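# Rotate the box 180 degrees so its back faces you

## Task

Rotate the box a half turn on the table so its back wall ends up facing you, resting flat near its starting spot, without undoing anything already achieved.

## Robot and tools

Robot: two arms, left_arm and right_arm. Each carries a five-digit-style dexterous hand (index, middle, ring, thumb). The right arm has a right hand and the left arm a mirrored left hand. Tables and fixed cameras use the scene frame: origin at table-top height midway between the nominal bases, +z up, +x out over the table, left_arm on +y. Calibrated bases: left_arm at (-0.040, +0.712, 0) m, right_arm at (-0.022, -0.532, 0) m, both turned slightly (quat_wxyz (+1.000, 0, 0, -0.011)). Each arm reports its hand pose, velocities and Hand target in its own base frame.

The 48-number row (all values -1 to 1, one row covers both arms): left pose dx, dy, dz, rx, ry, rz; then 16 left hand motor goals; left current_limit, speed; then the same 24 for the right arm. Hand motor order: index_abd, index_mcp, index_pip, index_dip, middle_abd, middle_mcp, middle_pip, middle_dip, ring_abd, ring_mcp, ring_pip, ring_dip, thumb_cmc, thumb_axl, thumb_mcp, thumb_ipl. The same order applies in hand_goal, hand_measured, hand_current_ma and hand_state.

Pose numbers are offsets, not poses. They count from the arm's Hand target at the start of that action (or move), along that arm's base axes. 1.0 equals 0.6 m or 180 degrees. rx, ry, rz form one rotation vector, turning about the Hand target's position. Every row in an action is measured from that same starting target, not from the row before. Sending six zeros re-requests the current Hand target; repeating an offset moves further. The controller limits commanded orientation to 32 degrees from the measured one each step.

Hand numbers are absolute goal angles, scaled between each hinge's two stops; zero is a goal, not 'unchanged'. To keep a hand as it is, resend its hand_goal, hand_current_limit and hand_speed. Straight positions: _abd 0.00, _mcp +0.75, _pip +0.58, _dip +0.70, thumb_cmc +0.71, thumb_axl +0.68, thumb_mcp +0.23, thumb_ipl +0.17; moving toward -1 curls fingers toward the palm and swings the thumb in front of the palm. current_limit maps -1..+1 to 0..550 mA (minimum 11 mA); speed sets hinge rate as (speed+1)/2 of 8.5 rad/s. Initial values: current_limit +0.4, speed -0.6; whatever you last sent persists. A motor at 495 mA or more for 5 s shuts off for 10 s, so avoid squeezing at full current.

Hand geometry (right hand axes; on the left hand +x is flipped): +z runs along straight fingers toward tips, +y out of the palm face (palm at y = -0.062 m), +x across the palm away from the thumb. Straight fingertips reach about z = +0.12 m. A rigid mast near the wrist on the palm side can strike things.

Tools:
- execute_actions(actions, cameras): up to 15 rows per action, each row one 1/30 s step; a short table repeats its last row. Images only if actions is empty or cameras is given.
- move(target, speed, blend, stop_force, zero, blocking, cameras): straight-line paths toward one row or a list of up to 15 rows (all offsets from the same starting Hand targets). speed in m/s, 0.002 to 3.2, default 0.25 (turns up to twice that in rad/s). blend in m rounds corners of a list. stop_force 4 to 120 N ends an arm's path when its wrist sensor feels that much opposing push; unreliable when the hand rotates, and leave it out when backing away from a contact. zero resets the sensor baseline (default true). blocking=false returns early but cannot combine with stop_force. Result adds a 'move:' line, e.g. done, off_target, moving, held, fault, plus limits such as paced or held.
- wait(seconds 0 to 10): lets time pass holding commands.
- stop(): brakes a running move.
- zoom_image(camera, region [x0,y0,x1,y1], at most 504 x 504 px) on the latest image of that camera.
- zero_wrist_force(arm): rebaselines that arm's force/torque sensor.
- finished_scene(): ends it; the box must stay correct without the robot.

Cameras: cam_head_left, cam_head_right, cam_high, cam_low (896x504) and cam_left_wrist, cam_right_wrist (616x616 fisheye).

Results show, per arm, end_effector_position (m), quat, velocities, Hand target, joint positions and torques, wrist force/torque along the end effector axes (plus the peak since last shown), and hand goals, measured positions, currents and states (moving, goal, blocked, overload). The hand often stops short of Hand target; the next command, even zeros, asks again; send any remaining gap as an offset.

Cautions: nothing may fall or be left off the table. Arms are stiff, so aiming past a firm contact can trigger a fault stop: a net force near 150 N or joint contact torque at its limit freezes the arm for 10 s. Avoid slamming, fast contact, hard pushes, arm-to-arm contact (including one hand gripping the other), and paths passing close by an arm's own base. Long stretched holds heat motors and can brake an arm for 30-60 s. Faster moves overshoot and lag more. Thinking time lets the scene run.

Each tool is called as a command line: name --argument value for each argument, lists and objects as JSON in quotes; but a table of rows of numbers goes row by row, as --pt "numbers of a row", without its own name.

## Session

execute_actions --actions '[]'

Scene clock: 0.00 s.
left_arm: end_effector_position=(+0.7291, -0.5000, +0.2335) hand_goal=(+0.000, +0.754, +0.576, +0.696, +0.000, +0.754, +0.576, +0.696, +0.000, +0.754, +0.576, +0.696, +0.714, +0.678, +0.226, +0.168) hand_measured=(+0.000, +0.754, +0.576, +0.696, +0.000, +0.754, +0.576, +0.696, +0.000, +0.754, +0.576, +0.696, +0.714, +0.678, +0.226, +0.168) hand_current_ma=(+0, +0, +0, +0, +0, +0, +0, +0, +0, +0, +0, +0, +0, +0, +0, +0) hand_state=(goal, goal, goal, goal, goal, goal, goal, goal, goal, goal, goal, goal, goal, goal, goal, goal) hand_current_limit=0.40 hand_speed=-0.60 end_effector_quat_wxyz=(+0.005, +0.847, -0.531, +0.024) | right_arm: end_effector_position=(+1.0695, -0.2026, +0.1398) hand_goal=(+0.000, +0.754, +0.576, +0.696, +0.000, +0.754, +0.576, +0.696, +0.000, +0.754, +0.576, +0.696, +0.714, +0.678, +0.226, +0.168) hand_measured=(+0.000, +0.754, +0.576, +0.696, +0.000, +0.754, +0.576, +0.696, +0.000, +0.754, +0.576, +0.696, +0.714, +0.678, +0.226, +0.168) hand_current_ma=(+0, +0, +0, +0, +0, +0, +0, +0, +0, +0, +0, +0, +0, +0, +0, +0) hand_state=(goal, goal, goal, goal, goal, goal, goal, goal, goal, goal, goal, goal, goal, goal, goal, goal) hand_current_limit=0.40 hand_speed=-0.60 end_effector_quat_wxyz=(-0.389, +0.700, -0.414, +0.433)
Joint positions: left_arm=[-0.699 -0.764 0.973 1.313 1.575 -1.151] | right_arm=[-0.464 -0.846 1.255 -0.001 0.949 -0.551]
Joint velocities: within noise
Joint torques (N m): no reading
Wrist force (N): no reading
Wrist torque (N m): no reading
Wrist force, peak (N): no reading
Hand target: left_arm +0.7291, -0.5000, +0.2335; +0.005, +0.847, -0.531, +0.024 | right_arm +1.0695, -0.2026, +0.1398; -0.389, +0.700, -0.414, +0.433

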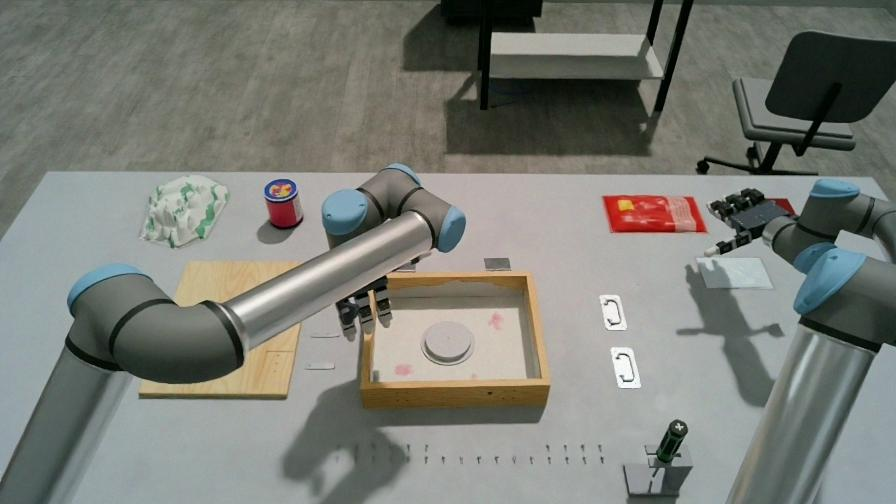

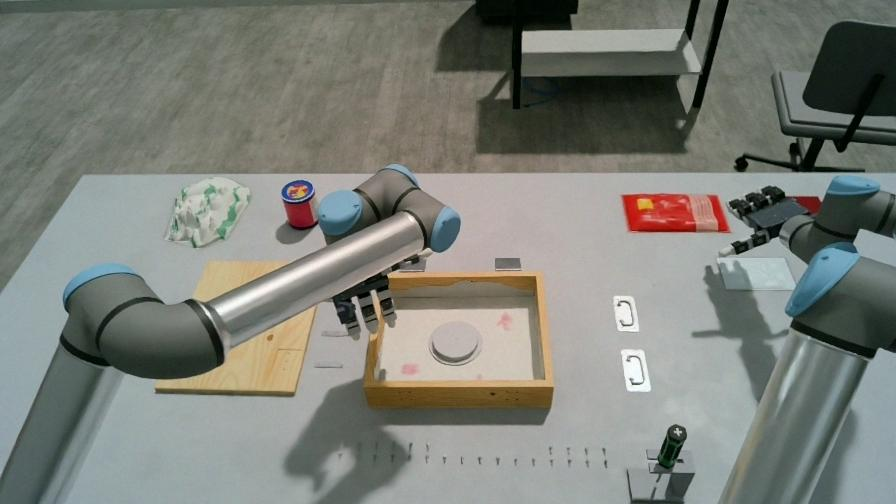

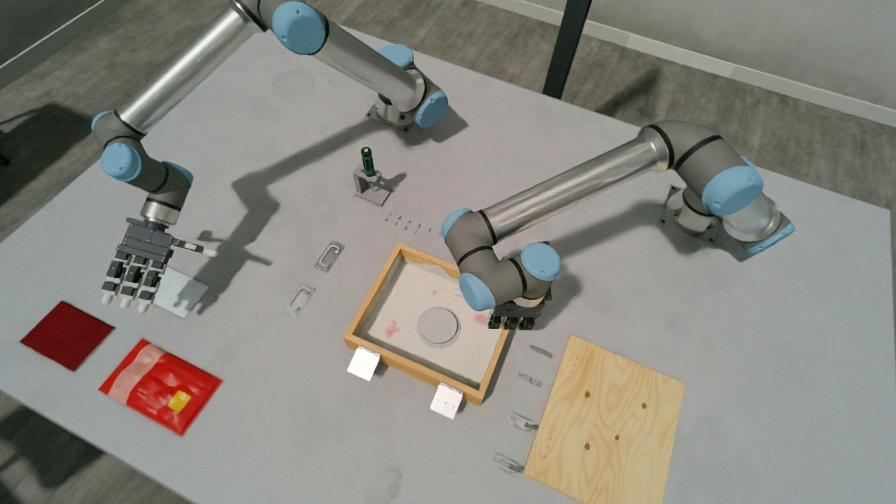

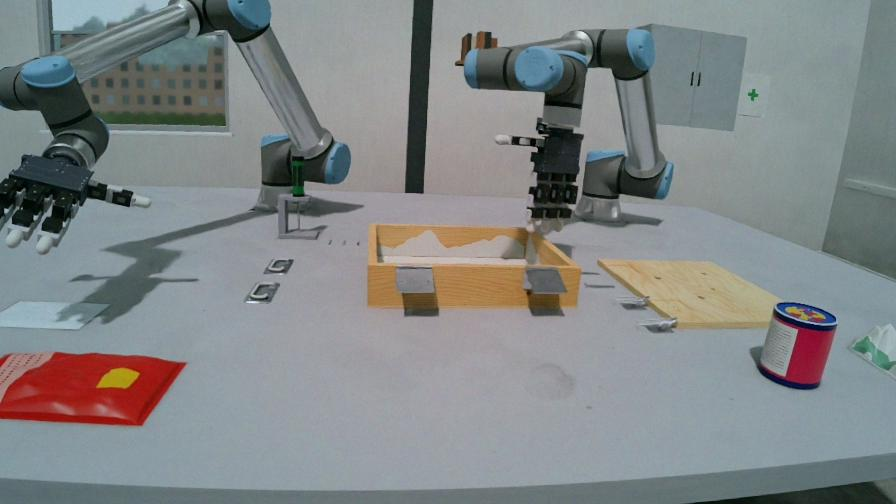

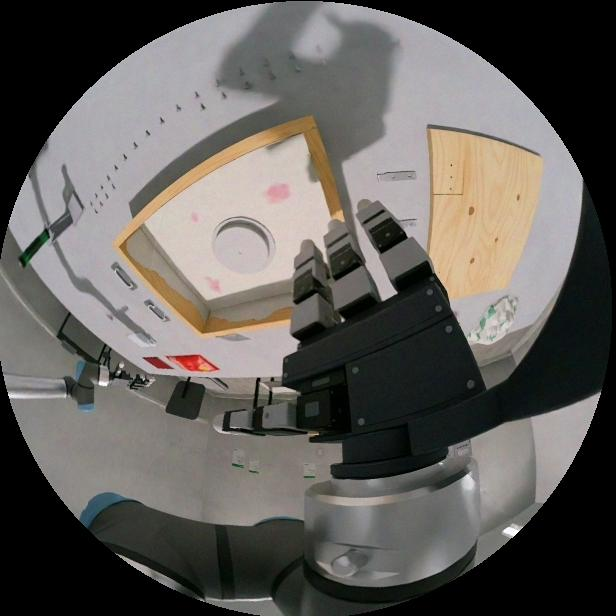

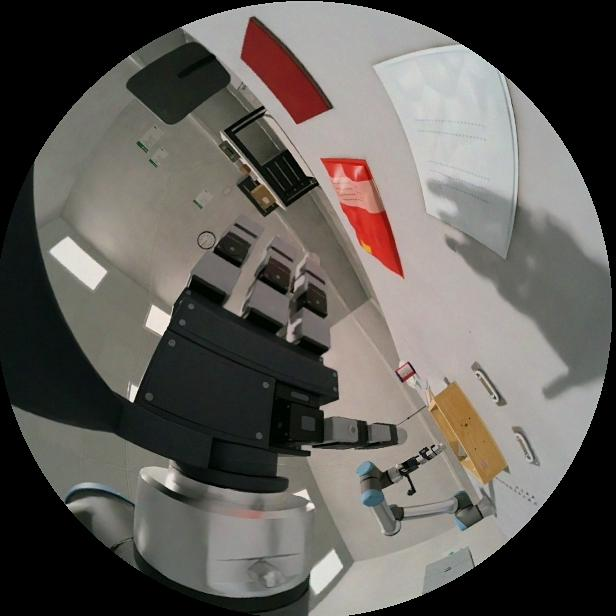

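zoom_image --camera "cam_head_left" --region '[300, 220, 680, 504]'

zoom_image --camera "cam_high" --region '[310, 190, 710, 504]'

zoom_image --camera "cam_low" --region '[340, 200, 700, 360]'

zoom_image --camera "cam_left_wrist" --region '[80, 60, 480, 360]'

Scaled by 1.326 from the camera's 896x504 image, which has a finer 1280x720 frame.

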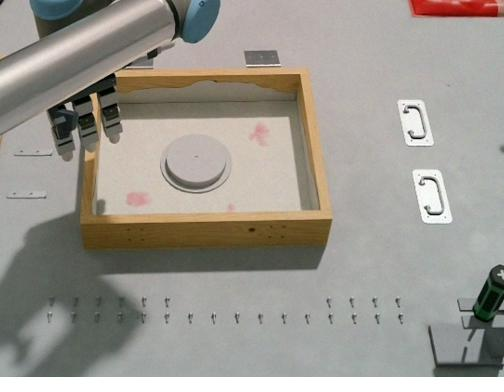

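Scaled by 1.260 from the camera's 896x504 image, which has a finer 1280x720 frame.

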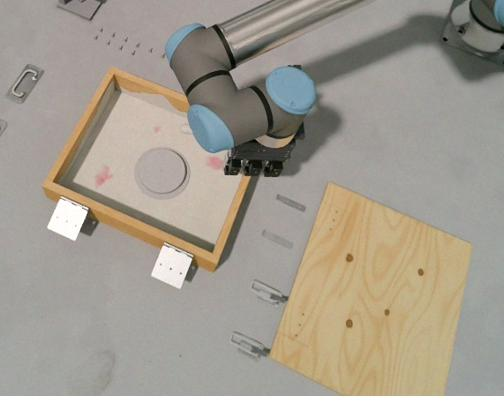

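Scaled by 1.400 from the camera's 896x504 image, which has a finer 1280x720 frame.

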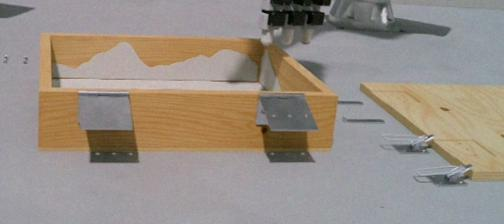

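Scaled by 1.260 from the camera's 616x616 image, which has a finer 880x880 frame.

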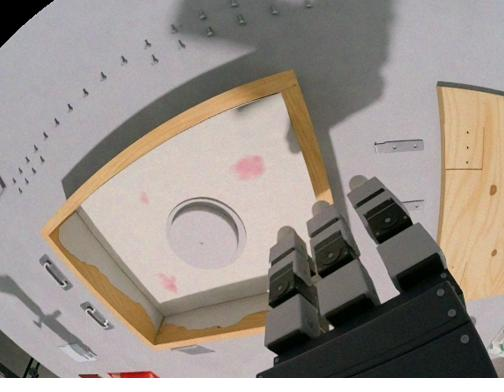

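move --pt "0 0 0.2 0 0 0 0 0.754 0.576 0.696 0 0.754 0.576 0.696 0 0.754 0.576 0.696 0.714 0.678 0.226 0.168 0.4 -0.6 -0.2 0.167 0.4 0.0172 0.3986 -0.133 0 0.754 0.576 0.696 0 0.754 0.576 0.696 0 0.754 0.576 0.696 0.714 0.678 0.226 0.168 0.75 -0.6" --pt "-0.465 0.75 0.2775 0 0 0 0 0.754 0.576 0.696 0 0.754 0.576 0.696 0 0.754 0.576 0.696 0.714 0.678 0.226 0.168 0.4 -0.6 -0.5 0.6 0.3 0.0172 0.3986 -0.133 0 0.754 0.576 0.696 0 0.754 0.576 0.696 0 0.754 0.576 0.696 0.714 0.678 0.226 0.168 0.75 -0.6" --blend '[0.05, 0]' --speed 0.35 --cameras '["cam_head_left", "cam_high", "cam_head_right"]'

Scene clock: 778.17 s.
left_arm: end_effector_position=(+0.6778, -0.4172, +0.3621) hand_goal=(+0.000, +0.754, +0.576, +0.696, +0.000, +0.754, +0.576, +0.696, +0.000, +0.754, +0.576, +0.696, +0.714, +0.678, +0.226, +0.168) hand_measured=(+0.000, +0.754, +0.576, +0.696, +0.000, +0.754, +0.576, +0.696, +0.000, +0.754, +0.576, +0.696, +0.714, +0.678, +0.224, +0.168) hand_current_ma=(+0, -1, +0, +0, +0, -1, +0, +0, +0, -1, +0, +0, +0, -1, -4, +0) hand_state=(goal, goal, goal, goal, goal, goal, goal, goal, goal, goal, goal, goal, goal, goal, goal, goal) hand_current_limit=0.40 hand_speed=-0.60 end_effector_quat_wxyz=(+0.005, +0.847, -0.531, +0.024) | right_arm: end_effector_position=(+0.9347, -0.0844, +0.3749) hand_goal=(+0.000, +0.754, +0.576, +0.696, +0.000, +0.754, +0.576, +0.696, +0.000, +0.754, +0.576, +0.696, +0.714, +0.678, +0.226, +0.168) hand_measured=(+0.000, +0.746, +0.576, +0.696, +0.000, +0.748, +0.576, +0.696, +0.000, +0.746, +0.576, +0.696, +0.708, +0.678, +0.222, +0.168) hand_current_ma=(+0, -10, +0, +0, +0, -9, +0, +0, +0, -11, +0, +0, -7, +0, -5, +0) hand_state=(goal, goal, goal, goal, goal, goal, goal, goal, goal, goal, goal, goal, goal, goal, goal, goal) hand_current_limit=0.75 hand_speed=-0.60 end_effector_quat_wxyz=(-0.054, +0.709, -0.700, +0.063)
Joint positions: left_arm=[-0.661 -0.965 1.088 1.4 1.577 -1.112] | right_arm=[-0.283 -0.426 0.035 1.799 1.537 -0.293]
Joint torques (N m): left_arm=[-2.97 -105.67 -27.93 4.65 3.14 -4.08] | right_arm=[-6.3 -129.63 -26.36 1.43 -3.9 -2.39]
Wrist force (N): left_arm=[0.0 -0.5 0.3] | right_arm=[0.9 -0.6 0.7]
Wrist torque (N m): left_arm=[-0.09 0.03 -0.04] | right_arm=[0.04 -0.02 -0.09]
Wrist force, peak (N): left_arm=[-2.8 0.2 0.0] | right_arm=[-8.4 0.8 3.9]
Hand target: left_arm +0.6777, -0.4171, +0.3621; +0.005, +0.847, -0.531, +0.024 (not the last commanded pose) | right_arm +0.9347, -0.0844, +0.3749; -0.054, +0.709, -0.700, +0.063 (not the last commanded pose)
Off the commanded pose: left_arm 0.434 m, 0 deg | right_arm 0.298 m, 10 deg.
elbow stopped short (right arm): the move would have taken joint 3 (elbow) straighter than the controller allows.
move: held (right_arm; a check stopped the path), off_target (left_arm; braked when a check withheld steps of right_arm); path passed 1 of 2 targets; limits=held
pose unreachable (right arm): on one or more control steps of this call, first in action 0 (counted from 0), this arm could not follow its commanded pose, so it was not sent that pose on those steps. It may still have moved: this result reports where it is.
cause: moving toward the commanded pose would bring two parts of the arm too close to each other (joints 4 (wrist 1) to 6 (wrist 3) lie between them).
Images, in order (width x height): cam_head_left 896x504, cam_head_right 896x504, cam_high 896x504.

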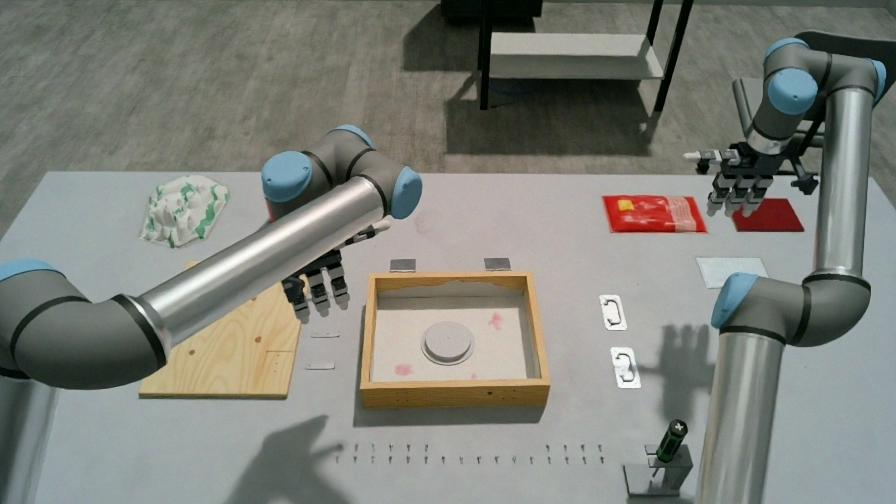

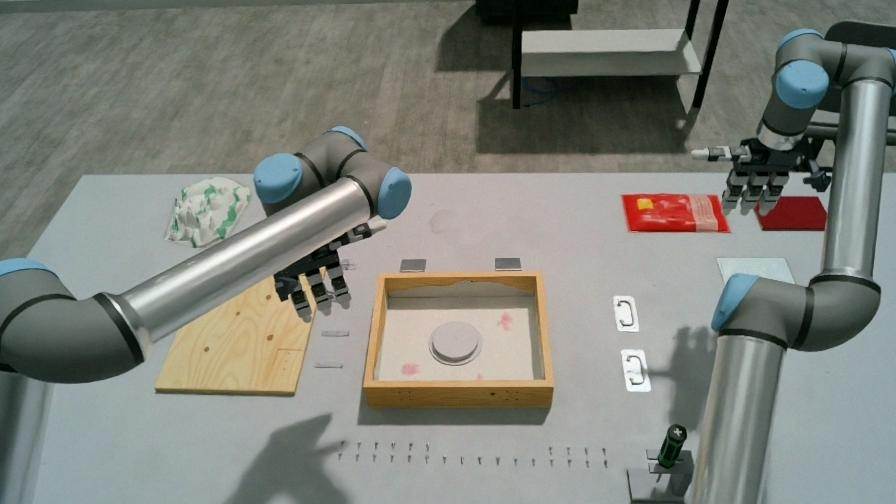

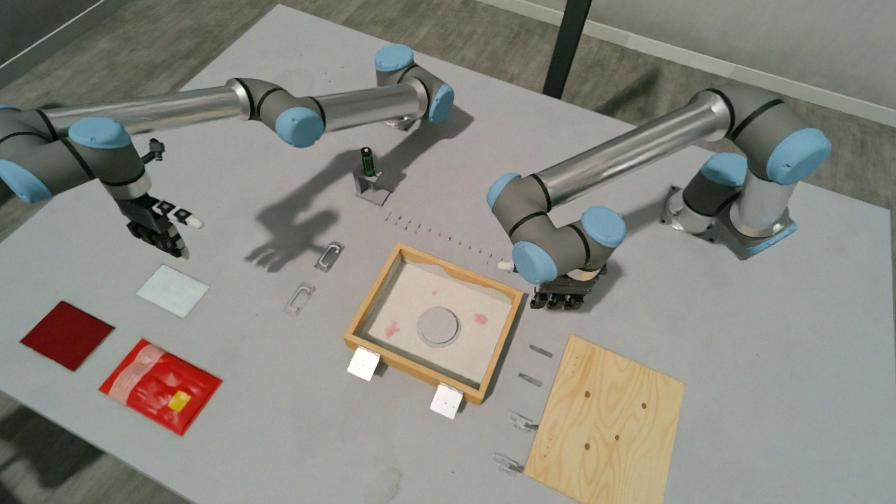

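move --pt "-0.19 0.31 0.04 0 0 0 0 0.754 0.576 0.696 0 0.754 0.576 0.696 0 0.754 0.576 0.696 0.714 0.678 0.226 0.168 0.4 -0.6 -0.39 0.39 -0.058 0 0 0 0 0.754 0.576 0.696 0 0.754 0.576 0.696 0 0.754 0.576 0.696 0.714 0.678 0.226 0.168 0.75 -0.6" --pt "-0.38 0.61 0.063 0 0 0 0 0.754 0.576 0.696 0 0.754 0.576 0.696 0 0.754 0.576 0.696 0.714 0.678 0.226 0.168 0.4 -0.6 -0.62 0.77 -0.1 0.0035 0.0527 0.0026 0 0.754 0.576 0.696 0 0.754 0.576 0.696 0 0.754 0.576 0.696 0.714 0.678 0.226 0.168 0.75 -0.6" --blend '[0.05, 0]' --speed 0.35 --cameras '["cam_head_left", "cam_high", "cam_head_right"]'

zoom_image --camera "cam_head_left" --region '[300, 220, 680, 504]'

zoom_image --camera "cam_head_right" --region '[300, 220, 680, 504]'

Scene clock: 800.00 s.
left_arm: end_effector_position=(+0.4497, -0.0512, +0.3998) hand_goal=(+0.000, +0.754, +0.576, +0.696, +0.000, +0.754, +0.576, +0.696, +0.000, +0.754, +0.576, +0.696, +0.714, +0.678, +0.226, +0.168) hand_measured=(+0.000, +0.754, +0.576, +0.696, +0.000, +0.754, +0.576, +0.696, +0.000, +0.754, +0.576, +0.696, +0.714, +0.678, +0.224, +0.168) hand_current_ma=(+0, -1, +0, +0, +0, -1, +0, +0, +0, -1, +0, +0, +0, -1, -4, +0) hand_state=(goal, goal, goal, goal, goal, goal, goal, goal, goal, goal, goal, goal, goal, goal, goal, goal) hand_current_limit=0.40 hand_speed=-0.60 end_effector_quat_wxyz=(+0.005, +0.847, -0.531, +0.024) | right_arm: end_effector_position=(+0.5627, +0.3775, +0.3148) hand_goal=(+0.000, +0.754, +0.576, +0.696, +0.000, +0.754, +0.576, +0.696, +0.000, +0.754, +0.576, +0.696, +0.714, +0.678, +0.226, +0.168) hand_measured=(+0.000, +0.750, +0.576, +0.696, +0.000, +0.750, +0.576, +0.696, +0.000, +0.750, +0.576, +0.696, +0.712, +0.678, +0.222, +0.168) hand_current_ma=(+0, -3, +0, +0, +0, -3, +0, +0, +0, -4, +0, +0, -1, +0, -5, +0) hand_state=(goal, goal, goal, goal, goal, goal, goal, goal, goal, goal, goal, goal, goal, goal, goal, goal) hand_current_limit=0.75 hand_speed=-0.60 end_effector_quat_wxyz=(+0.000, +0.715, -0.699, +0.000)
Joint positions: left_arm=[-0.321 -1.501 1.749 1.279 1.593 -0.773] | right_arm=[0.266 -1.078 1.36 1.289 1.571 0.244]
Joint torques (N m): left_arm=[7.76 -51.94 -49.74 3.71 1.31 -2.25] | right_arm=[9.14 -91.88 -43.62 1.56 3.26 0.77]
Wrist force (N): left_arm=[0.5 -0.6 0.2] | right_arm=[1.3 -0.6 0.3]
Wrist torque (N m): left_arm=[-0.11 0.02 0.08] | right_arm=[0.09 -0.05 0.11]
Wrist force, peak (N): left_arm=[2.2 -0.1 0.7] | right_arm=[3.7 -2.0 -0.8]
Hand target: left_arm +0.4497, -0.0511, +0.3999; +0.005, +0.847, -0.531, +0.024 | right_arm +0.5627, +0.3776, +0.3149; +0.000, +0.715, -0.699, +0.000
Off the commanded pose: left_arm 0.000 m, 0 deg | right_arm 0.000 m, 0 deg.
move: done
Images, in order (width x height): cam_head_left 896x504, cam_head_right 896x504, cam_high 896x504.

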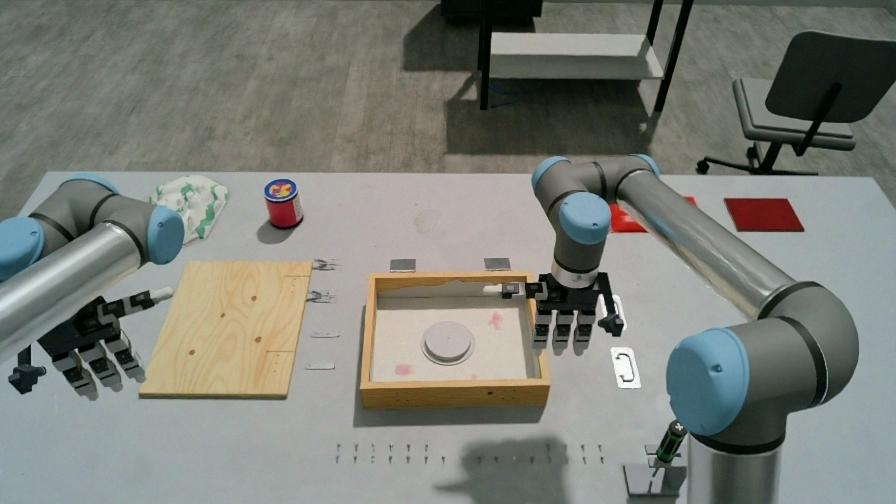

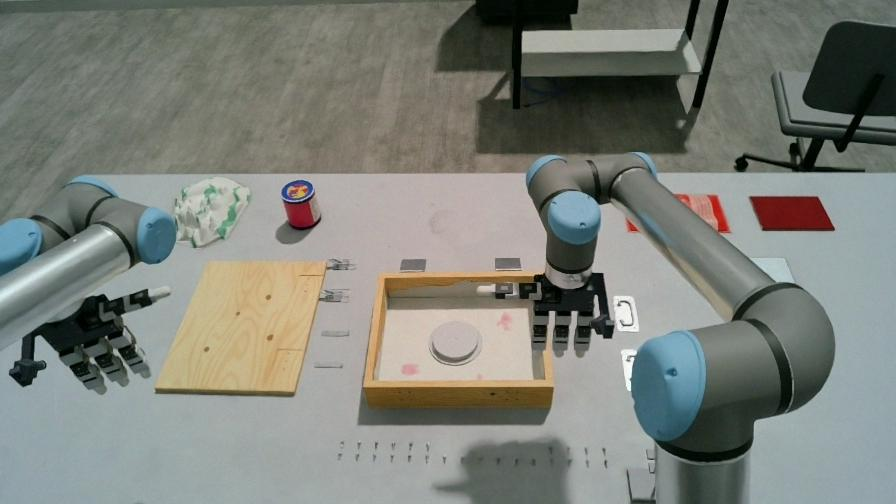

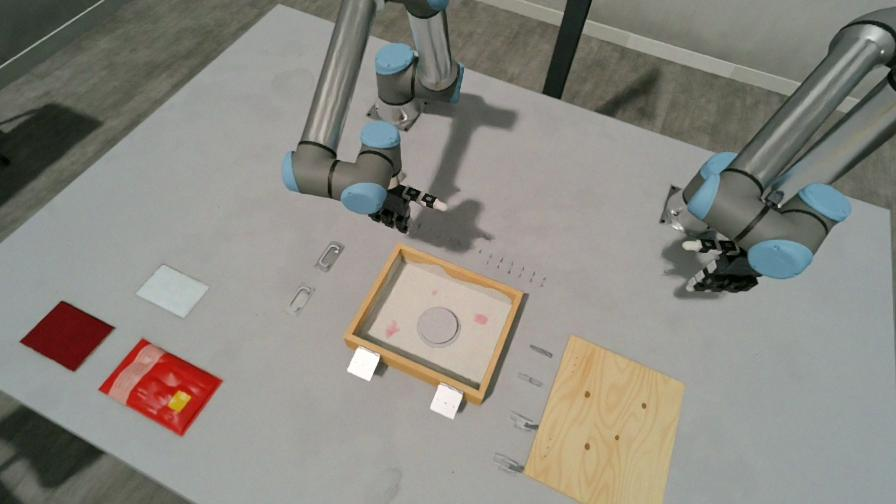

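Scaled by 1.326 from the camera's 896x504 image, which has a finer 1280x720 frame.

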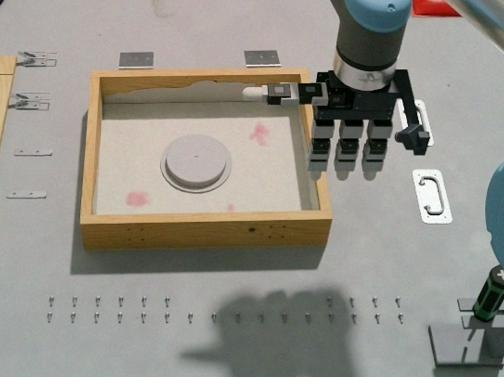

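Scaled by 1.326 from the camera's 896x504 image, which has a finer 1280x720 frame.

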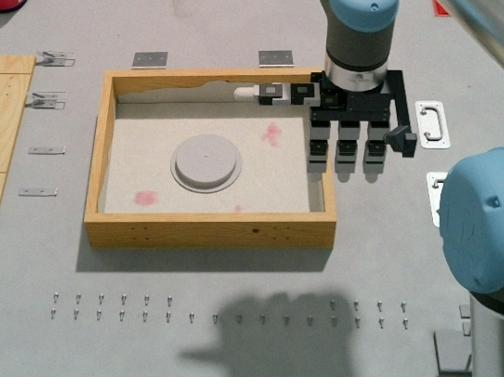

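move --pt "0 0 0 0 0 0 0 0.754 0.576 0.696 0 0.754 0.576 0.696 0 0.754 0.576 0.696 0.714 0.678 0.226 0.168 0.4 -0.6 -0.136 0.1457 0 0 0 0 0 0.754 0.576 0.696 0 0.754 0.576 0.696 0 0.754 0.576 0.696 0.714 0.678 0.226 0.168 0.75 -0.6" --pt "0 0 0 0 0 0 0 0.754 0.576 0.696 0 0.754 0.576 0.696 0 0.754 0.576 0.696 0.714 0.678 0.226 0.168 0.4 -0.6 -0.136 0.1457 -0.265 0 0 0 0 0.754 0.576 0.696 0 0.754 0.576 0.696 0 0.754 0.576 0.696 0.714 0.678 0.226 0.168 0.75 -0.6" --blend '[0.04, 0]' --speed 0.2 --cameras '["cam_head_left", "cam_low"]'

zoom_image --camera "cam_head_left" --region '[400, 260, 680, 470]'

Scene clock: 833.80 s.
left_arm: end_effector_position=(+0.4497, -0.0511, +0.3999) hand_goal=(+0.000, +0.754, +0.576, +0.696, +0.000, +0.754, +0.576, +0.696, +0.000, +0.754, +0.576, +0.696, +0.714, +0.678, +0.226, +0.168) hand_measured=(+0.000, +0.754, +0.576, +0.696, +0.000, +0.754, +0.576, +0.696, +0.000, +0.754, +0.576, +0.696, +0.714, +0.678, +0.224, +0.168) hand_current_ma=(+0, -1, +0, +0, +0, -1, +0, +0, +0, -1, +0, +0, +0, -1, -4, +0) hand_state=(goal, goal, goal, goal, goal, goal, goal, goal, goal, goal, goal, goal, goal, goal, goal, goal) hand_current_limit=0.40 hand_speed=-0.60 end_effector_quat_wxyz=(+0.005, +0.847, -0.531, +0.024) | right_arm: end_effector_position=(+0.4811, +0.4650, +0.1559) hand_goal=(+0.000, +0.754, +0.576, +0.696, +0.000, +0.754, +0.576, +0.696, +0.000, +0.754, +0.576, +0.696, +0.714, +0.678, +0.226, +0.168) hand_measured=(+0.000, +0.752, +0.576, +0.696, +0.000, +0.752, +0.576, +0.696, +0.000, +0.752, +0.576, +0.696, +0.712, +0.678, +0.222, +0.168) hand_current_ma=(+0, -2, +0, +0, +0, -2, +0, +0, +0, -3, +0, +0, -1, +0, -5, +0) hand_state=(goal, goal, goal, goal, goal, goal, goal, goal, goal, goal, goal, goal, goal, goal, goal, goal) hand_current_limit=0.75 hand_speed=-0.60 end_effector_quat_wxyz=(+0.000, +0.715, -0.699, +0.000)
Joint positions: left_arm=[-0.321 -1.501 1.749 1.279 1.593 -0.773] | right_arm=[0.421 -1.004 1.547 1.029 1.571 0.399]
Joint torques (N m): left_arm=[9.46 -56.78 -52.2 2.43 -3.2 1.22] | right_arm=[-3.76 -81.18 -38.89 3.79 1.36 0.02]
Wrist force (N): left_arm=[0.1 -0.7 0.3] | right_arm=[0.7 -0.4 1.0]
Wrist torque (N m): left_arm=[-0.14 0.07 0.05] | right_arm=[0.05 0.01 -0.02]
Wrist force, peak (N): left_arm=[0.7 -0.9 0.4] | right_arm=[3.1 -2.5 0.7]
Hand target: left_arm +0.4497, -0.0511, +0.3999; +0.005, +0.847, -0.531, +0.024 | right_arm +0.4811, +0.4650, +0.1559; +0.000, +0.715, -0.699, +0.000
Off the commanded pose: left_arm 0.000 m, 0 deg | right_arm 0.000 m, 0 deg.
move: done
Images, in order (width x height): cam_head_left 896x504, cam_low 896x504.

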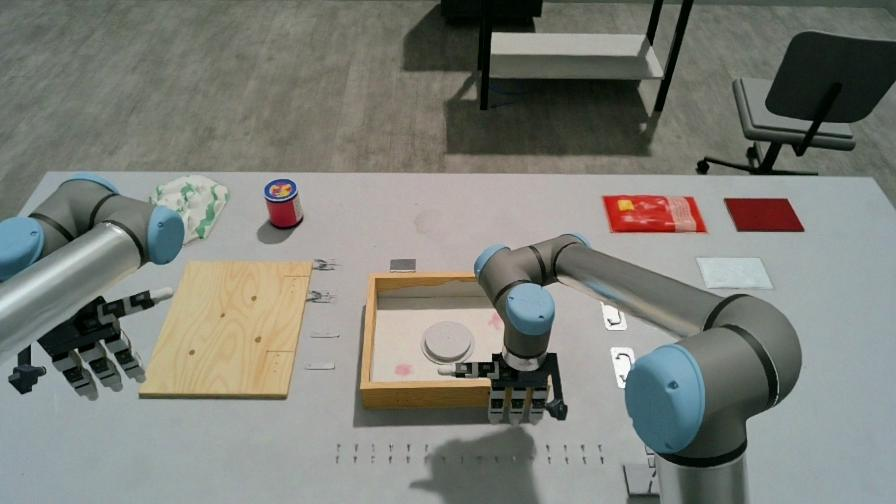

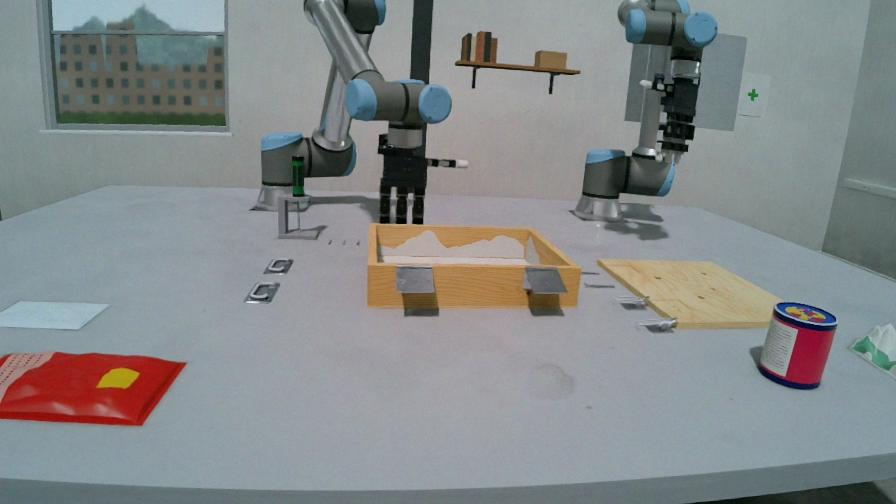

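Scaled by 1.800 from the camera's 896x504 image, which has a finer 1280x720 frame.

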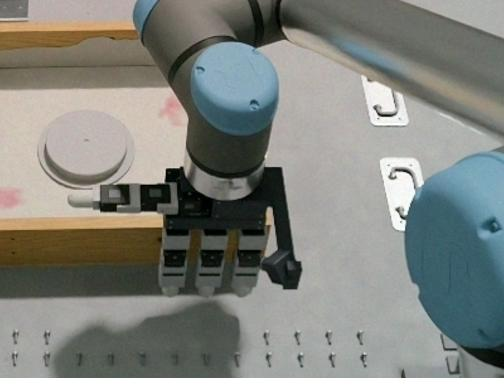

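move --pt "0 0 0 0 0 0 0 0.754 0.576 0.696 0 0.754 0.576 0.696 0 0.754 0.576 0.696 0.714 0.678 0.226 0.168 0.4 -0.6 0.0808 -0.0108 -0.008 0 0 0.0078 0 0.754 0.576 0.696 0 0.754 0.576 0.696 0 0.754 0.576 0.696 0.714 0.678 0.226 0.168 0.75 -0.6" --pt "0 0 0 0 0 0 0 0.754 0.576 0.696 0 0.754 0.576 0.696 0 0.754 0.576 0.696 0.714 0.678 0.226 0.168 0.4 -0.6 0.1952 -0.087 -0.008 0 0 0.0772 0 0.754 0.576 0.696 0 0.754 0.576 0.696 0 0.754 0.576 0.696 0.714 0.678 0.226 0.168 0.75 -0.6" --pt "0 0 0 0 0 0 0 0.754 0.576 0.696 0 0.754 0.576 0.696 0 0.754 0.576 0.696 0.714 0.678 0.226 0.168 0.4 -0.6 0.323 -0.136 -0.008 0 0 0.1467 0 0.754 0.576 0.696 0 0.754 0.576 0.696 0 0.754 0.576 0.696 0.714 0.678 0.226 0.168 0.75 -0.6" --blend '[0.01, 0.02, 0]' --speed 0.08 --cameras '["cam_head_left", "cam_high", "cam_low"]'

zoom_image --camera "cam_head_left" --region '[300, 220, 680, 504]'

Scene clock: 863.03 s.
left_arm: end_effector_position=(+0.4497, -0.0511, +0.3999) hand_goal=(+0.000, +0.754, +0.576, +0.696, +0.000, +0.754, +0.576, +0.696, +0.000, +0.754, +0.576, +0.696, +0.714, +0.678, +0.226, +0.168) hand_measured=(+0.000, +0.754, +0.576, +0.696, +0.000, +0.754, +0.576, +0.696, +0.000, +0.754, +0.576, +0.696, +0.714, +0.678, +0.224, +0.168) hand_current_ma=(+0, -1, +0, +0, +0, -1, +0, +0, +0, -1, +0, +0, +0, -1, -4, +0) hand_state=(goal, goal, goal, goal, goal, goal, goal, goal, goal, goal, goal, goal, goal, goal, goal, goal) hand_current_limit=0.40 hand_speed=-0.60 end_effector_quat_wxyz=(+0.005, +0.847, -0.531, +0.024) | right_arm: end_effector_position=(+0.6750, +0.3833, +0.1511) hand_goal=(+0.000, +0.754, +0.576, +0.696, +0.000, +0.754, +0.576, +0.696, +0.000, +0.754, +0.576, +0.696, +0.714, +0.678, +0.226, +0.168) hand_measured=(+0.000, +0.744, +0.570, +0.696, +0.000, +0.732, +0.568, +0.696, +0.000, +0.720, +0.568, +0.696, +0.712, +0.678, +0.222, +0.168) hand_current_ma=(+0, -16, -6, +0, +0, -43, -8, +0, +0, -77, -12, +0, -1, +0, -5, +0) hand_state=(goal, goal, goal, goal, goal, blocked, goal, goal, goal, moving, goal, goal, goal, goal, goal, goal) hand_current_limit=0.75 hand_speed=-0.60 end_effector_quat_wxyz=(+0.000, +0.856, -0.518, +0.000)
Joint positions: left_arm=[-0.321 -1.501 1.749 1.279 1.593 -0.773] | right_arm=[0.283 -0.784 1.172 1.183 1.572 -0.199]
Joint torques (N m): left_arm=[7.58 -56.44 -51.92 2.35 -3.25 1.21] | right_arm=[10.7 -111.25 -23.68 0.79 -1.13 2.01]
Wrist force (N): left_arm=[0.7 -0.6 0.2] | right_arm=[1.2 1.1 0.6]
Wrist torque (N m): left_arm=[-0.12 -0.01 0.10] | right_arm=[-0.09 0.00 0.02]
Wrist force, peak (N): left_arm=[0.4 -1.0 0.6] | right_arm=[1.0 7.5 -0.5]
Hand target: left_arm +0.4497, -0.0511, +0.3999; +0.005, +0.847, -0.531, +0.024 | right_arm +0.6749, +0.3834, +0.1511; +0.000, +0.856, -0.518, +0.000
Off the commanded pose: left_arm 0.000 m, 0 deg | right_arm 0.000 m, 0 deg.
move: done
Images, in order (width x height): cam_head_left 896x504, cam_high 896x504, cam_low 896x504.

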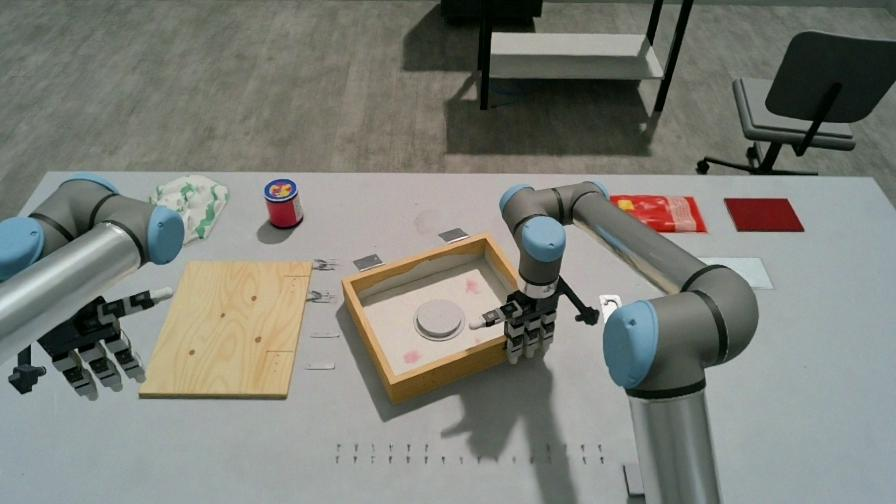

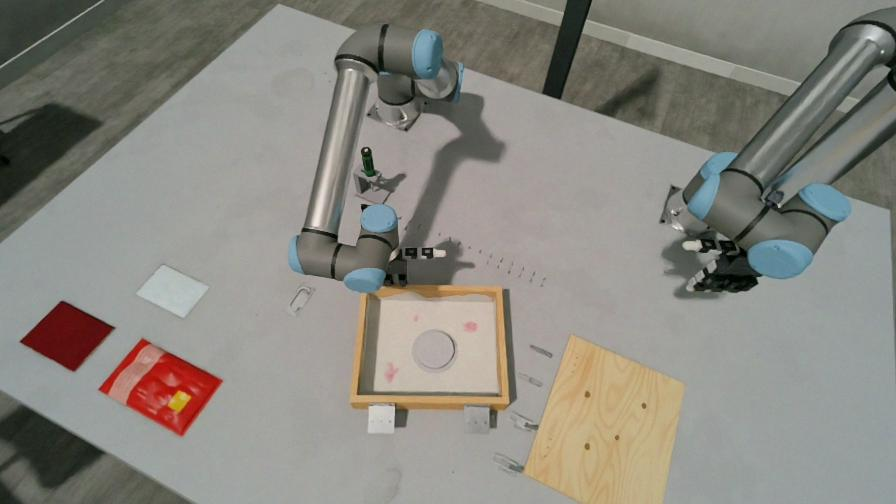

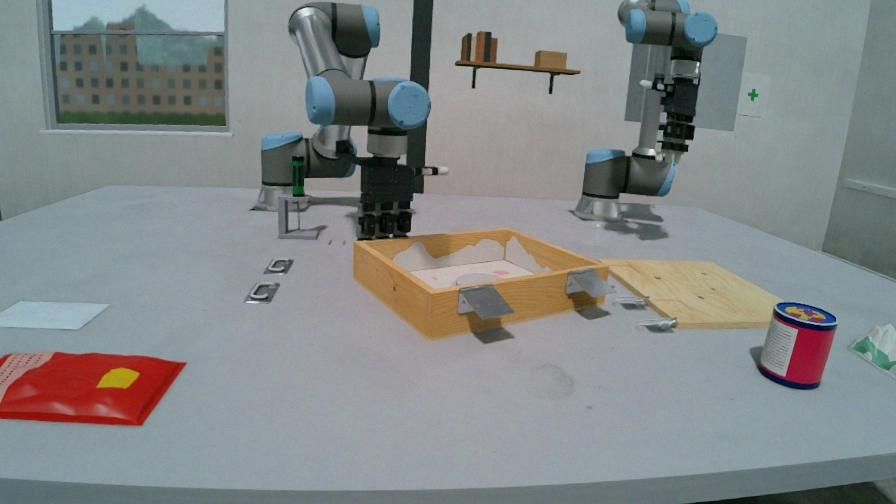

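Scaled by 1.326 from the camera's 896x504 image, which has a finer 1280x720 frame.

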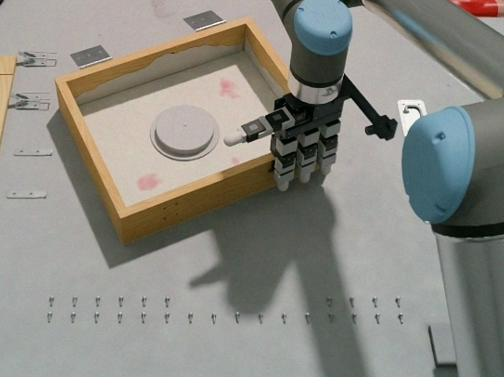

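move --pt "0 0 0 0 0 0 0 0.754 0.576 0.696 0 0.754 0.576 0.696 0 0.754 0.576 0.696 0.714 0.678 0.226 0.168 0.4 -0.6 -0.04 -0.018 0.01 0 0 0 0 0.754 0.576 0.696 0 0.754 0.576 0.696 0 0.754 0.576 0.696 0.714 0.678 0.226 0.168 0.75 -0.6" --pt "0 0 0 0 0 0 0 0.754 0.576 0.696 0 0.754 0.576 0.696 0 0.754 0.576 0.696 0.714 0.678 0.226 0.168 0.4 -0.6 -0.045 -0.02 0.217 0 0 0 0 0.754 0.576 0.696 0 0.754 0.576 0.696 0 0.754 0.576 0.696 0.714 0.678 0.226 0.168 0.75 -0.6" --pt "0 0 0 0 0 0 0 0.754 0.576 0.696 0 0.754 0.576 0.696 0 0.754 0.576 0.696 0.714 0.678 0.226 0.168 0.4 -0.6 -0.0975 0.458 0.217 0 0 -0.0078 0 0.754 0.576 0.696 0 0.754 0.576 0.696 0 0.754 0.576 0.696 0.714 0.678 0.226 0.168 0.75 -0.6" --pt "0 0 0 0 0 0 0 0.754 0.576 0.696 0 0.754 0.576 0.696 0 0.754 0.576 0.696 0.714 0.678 0.226 0.168 0.4 -0.6 -0.0975 0.458 0.0115 0 0 -0.0078 0 0.754 0.576 0.696 0 0.754 0.576 0.696 0 0.754 0.576 0.696 0.714 0.678 0.226 0.168 0.75 -0.6" --blend '[0.01, 0.02, 0.01, 0]' --speed '[0.1, 0.2, 0.25, 0.12]' --cameras '["cam_head_left", "cam_high", "cam_right_wrist"]'

zoom_image --camera "cam_head_left" --region '[300, 220, 680, 504]'

Scene clock: 912.00 s.
left_arm: end_effector_position=(+0.4497, -0.0511, +0.3999) hand_goal=(+0.000, +0.754, +0.576, +0.696, +0.000, +0.754, +0.576, +0.696, +0.000, +0.754, +0.576, +0.696, +0.714, +0.678, +0.226, +0.168) hand_measured=(+0.000, +0.754, +0.576, +0.696, +0.000, +0.754, +0.576, +0.696, +0.000, +0.754, +0.576, +0.696, +0.714, +0.678, +0.224, +0.168) hand_current_ma=(+0, -1, +0, +0, +0, -1, +0, +0, +0, -1, +0, +0, +0, -1, -4, +0) hand_state=(goal, goal, goal, goal, goal, goal, goal, goal, goal, goal, goal, goal, goal, goal, goal, goal) hand_current_limit=0.40 hand_speed=-0.60 end_effector_quat_wxyz=(+0.005, +0.847, -0.531, +0.024) | right_arm: end_effector_position=(+0.6164, +0.6582, +0.1579) hand_goal=(+0.000, +0.754, +0.576, +0.696, +0.000, +0.754, +0.576, +0.696, +0.000, +0.754, +0.576, +0.696, +0.714, +0.678, +0.226, +0.168) hand_measured=(+0.000, +0.750, +0.574, +0.696, +0.000, +0.750, +0.572, +0.696, +0.000, +0.750, +0.572, +0.696, +0.712, +0.678, +0.222, +0.168) hand_current_ma=(+0, -3, -3, +0, +0, -3, -3, +0, +0, -4, -3, +0, -1, +0, -5, +0) hand_state=(goal, goal, goal, goal, goal, goal, goal, goal, goal, goal, goal, goal, goal, goal, goal, goal) hand_current_limit=0.75 hand_speed=-0.60 end_effector_quat_wxyz=(+0.000, +0.849, -0.528, +0.000)
Joint positions: left_arm=[-0.321 -1.501 1.749 1.279 1.593 -0.773] | right_arm=[0.586 -0.566 0.751 1.386 1.572 0.128]
Joint torques (N m): left_arm=[8.83 -56.53 -52.01 2.61 -3.2 1.08] | right_arm=[10.1 -124.8 -44.61 6.59 0.58 1.3]
Wrist force (N): left_arm=[0.2 -0.7 0.5] | right_arm=[1.3 -0.3 0.3]
Wrist torque (N m): left_arm=[-0.15 0.05 0.07] | right_arm=[0.11 -0.05 0.14]
Wrist force, peak (N): left_arm=[0.4 -1.0 0.4] | right_arm=[3.4 -0.3 -1.0]
Hand target: left_arm +0.4497, -0.0511, +0.3999; +0.005, +0.847, -0.531, +0.024 | right_arm +0.6164, +0.6582, +0.1580; +0.000, +0.849, -0.528, +0.000
Off the commanded pose: left_arm 0.000 m, 0 deg | right_arm 0.000 m, 0 deg.
move: done
camera_calibration:
cam_right_wrist: T_world_to_cam=[[-0.897773, 0.438739, -0.0388925, 0.304964], [0.284831, 0.645646, 0.708528, -0.751513], [0.33597, 0.62502, -0.70461, -0.381013], [0, 0, 0, 1]] pos_world=[0.615851, 0.589553, 0.275864]
Images, in order (width x height): cam_head_left 896x504, cam_high 896x504, cam_right_wrist 616x616.

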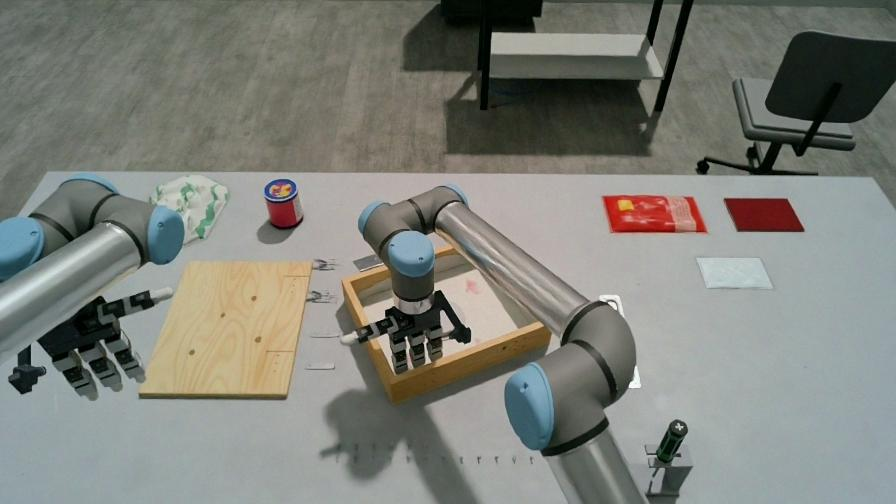

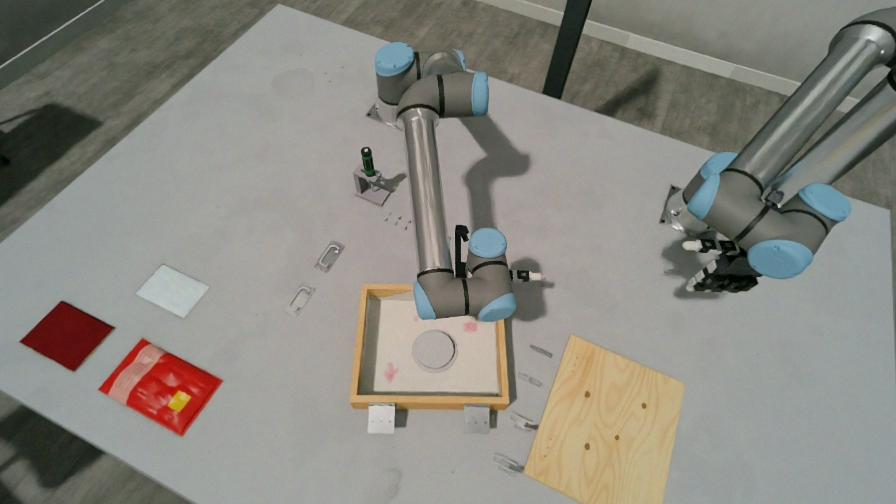

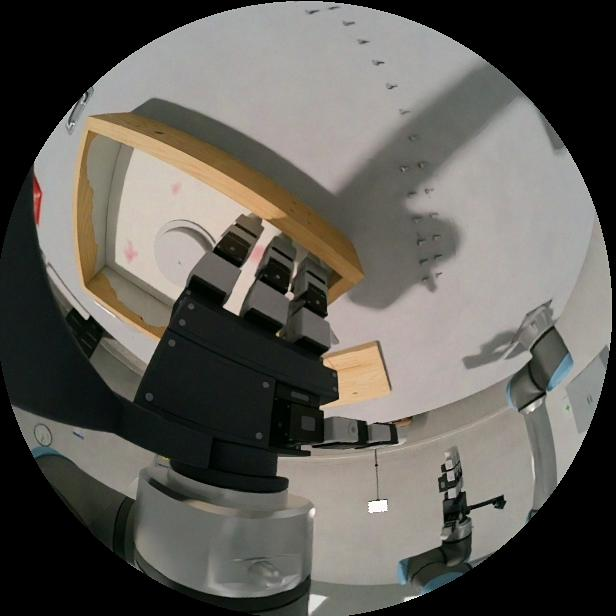

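Scaled by 1.326 from the camera's 896x504 image, which has a finer 1280x720 frame.

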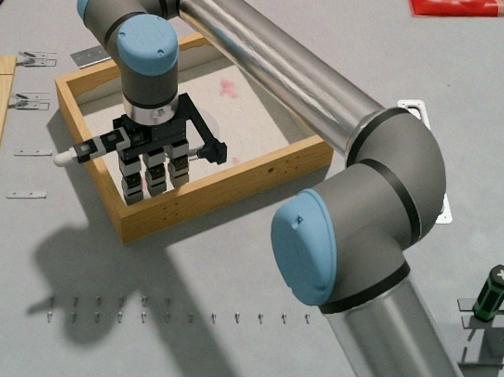

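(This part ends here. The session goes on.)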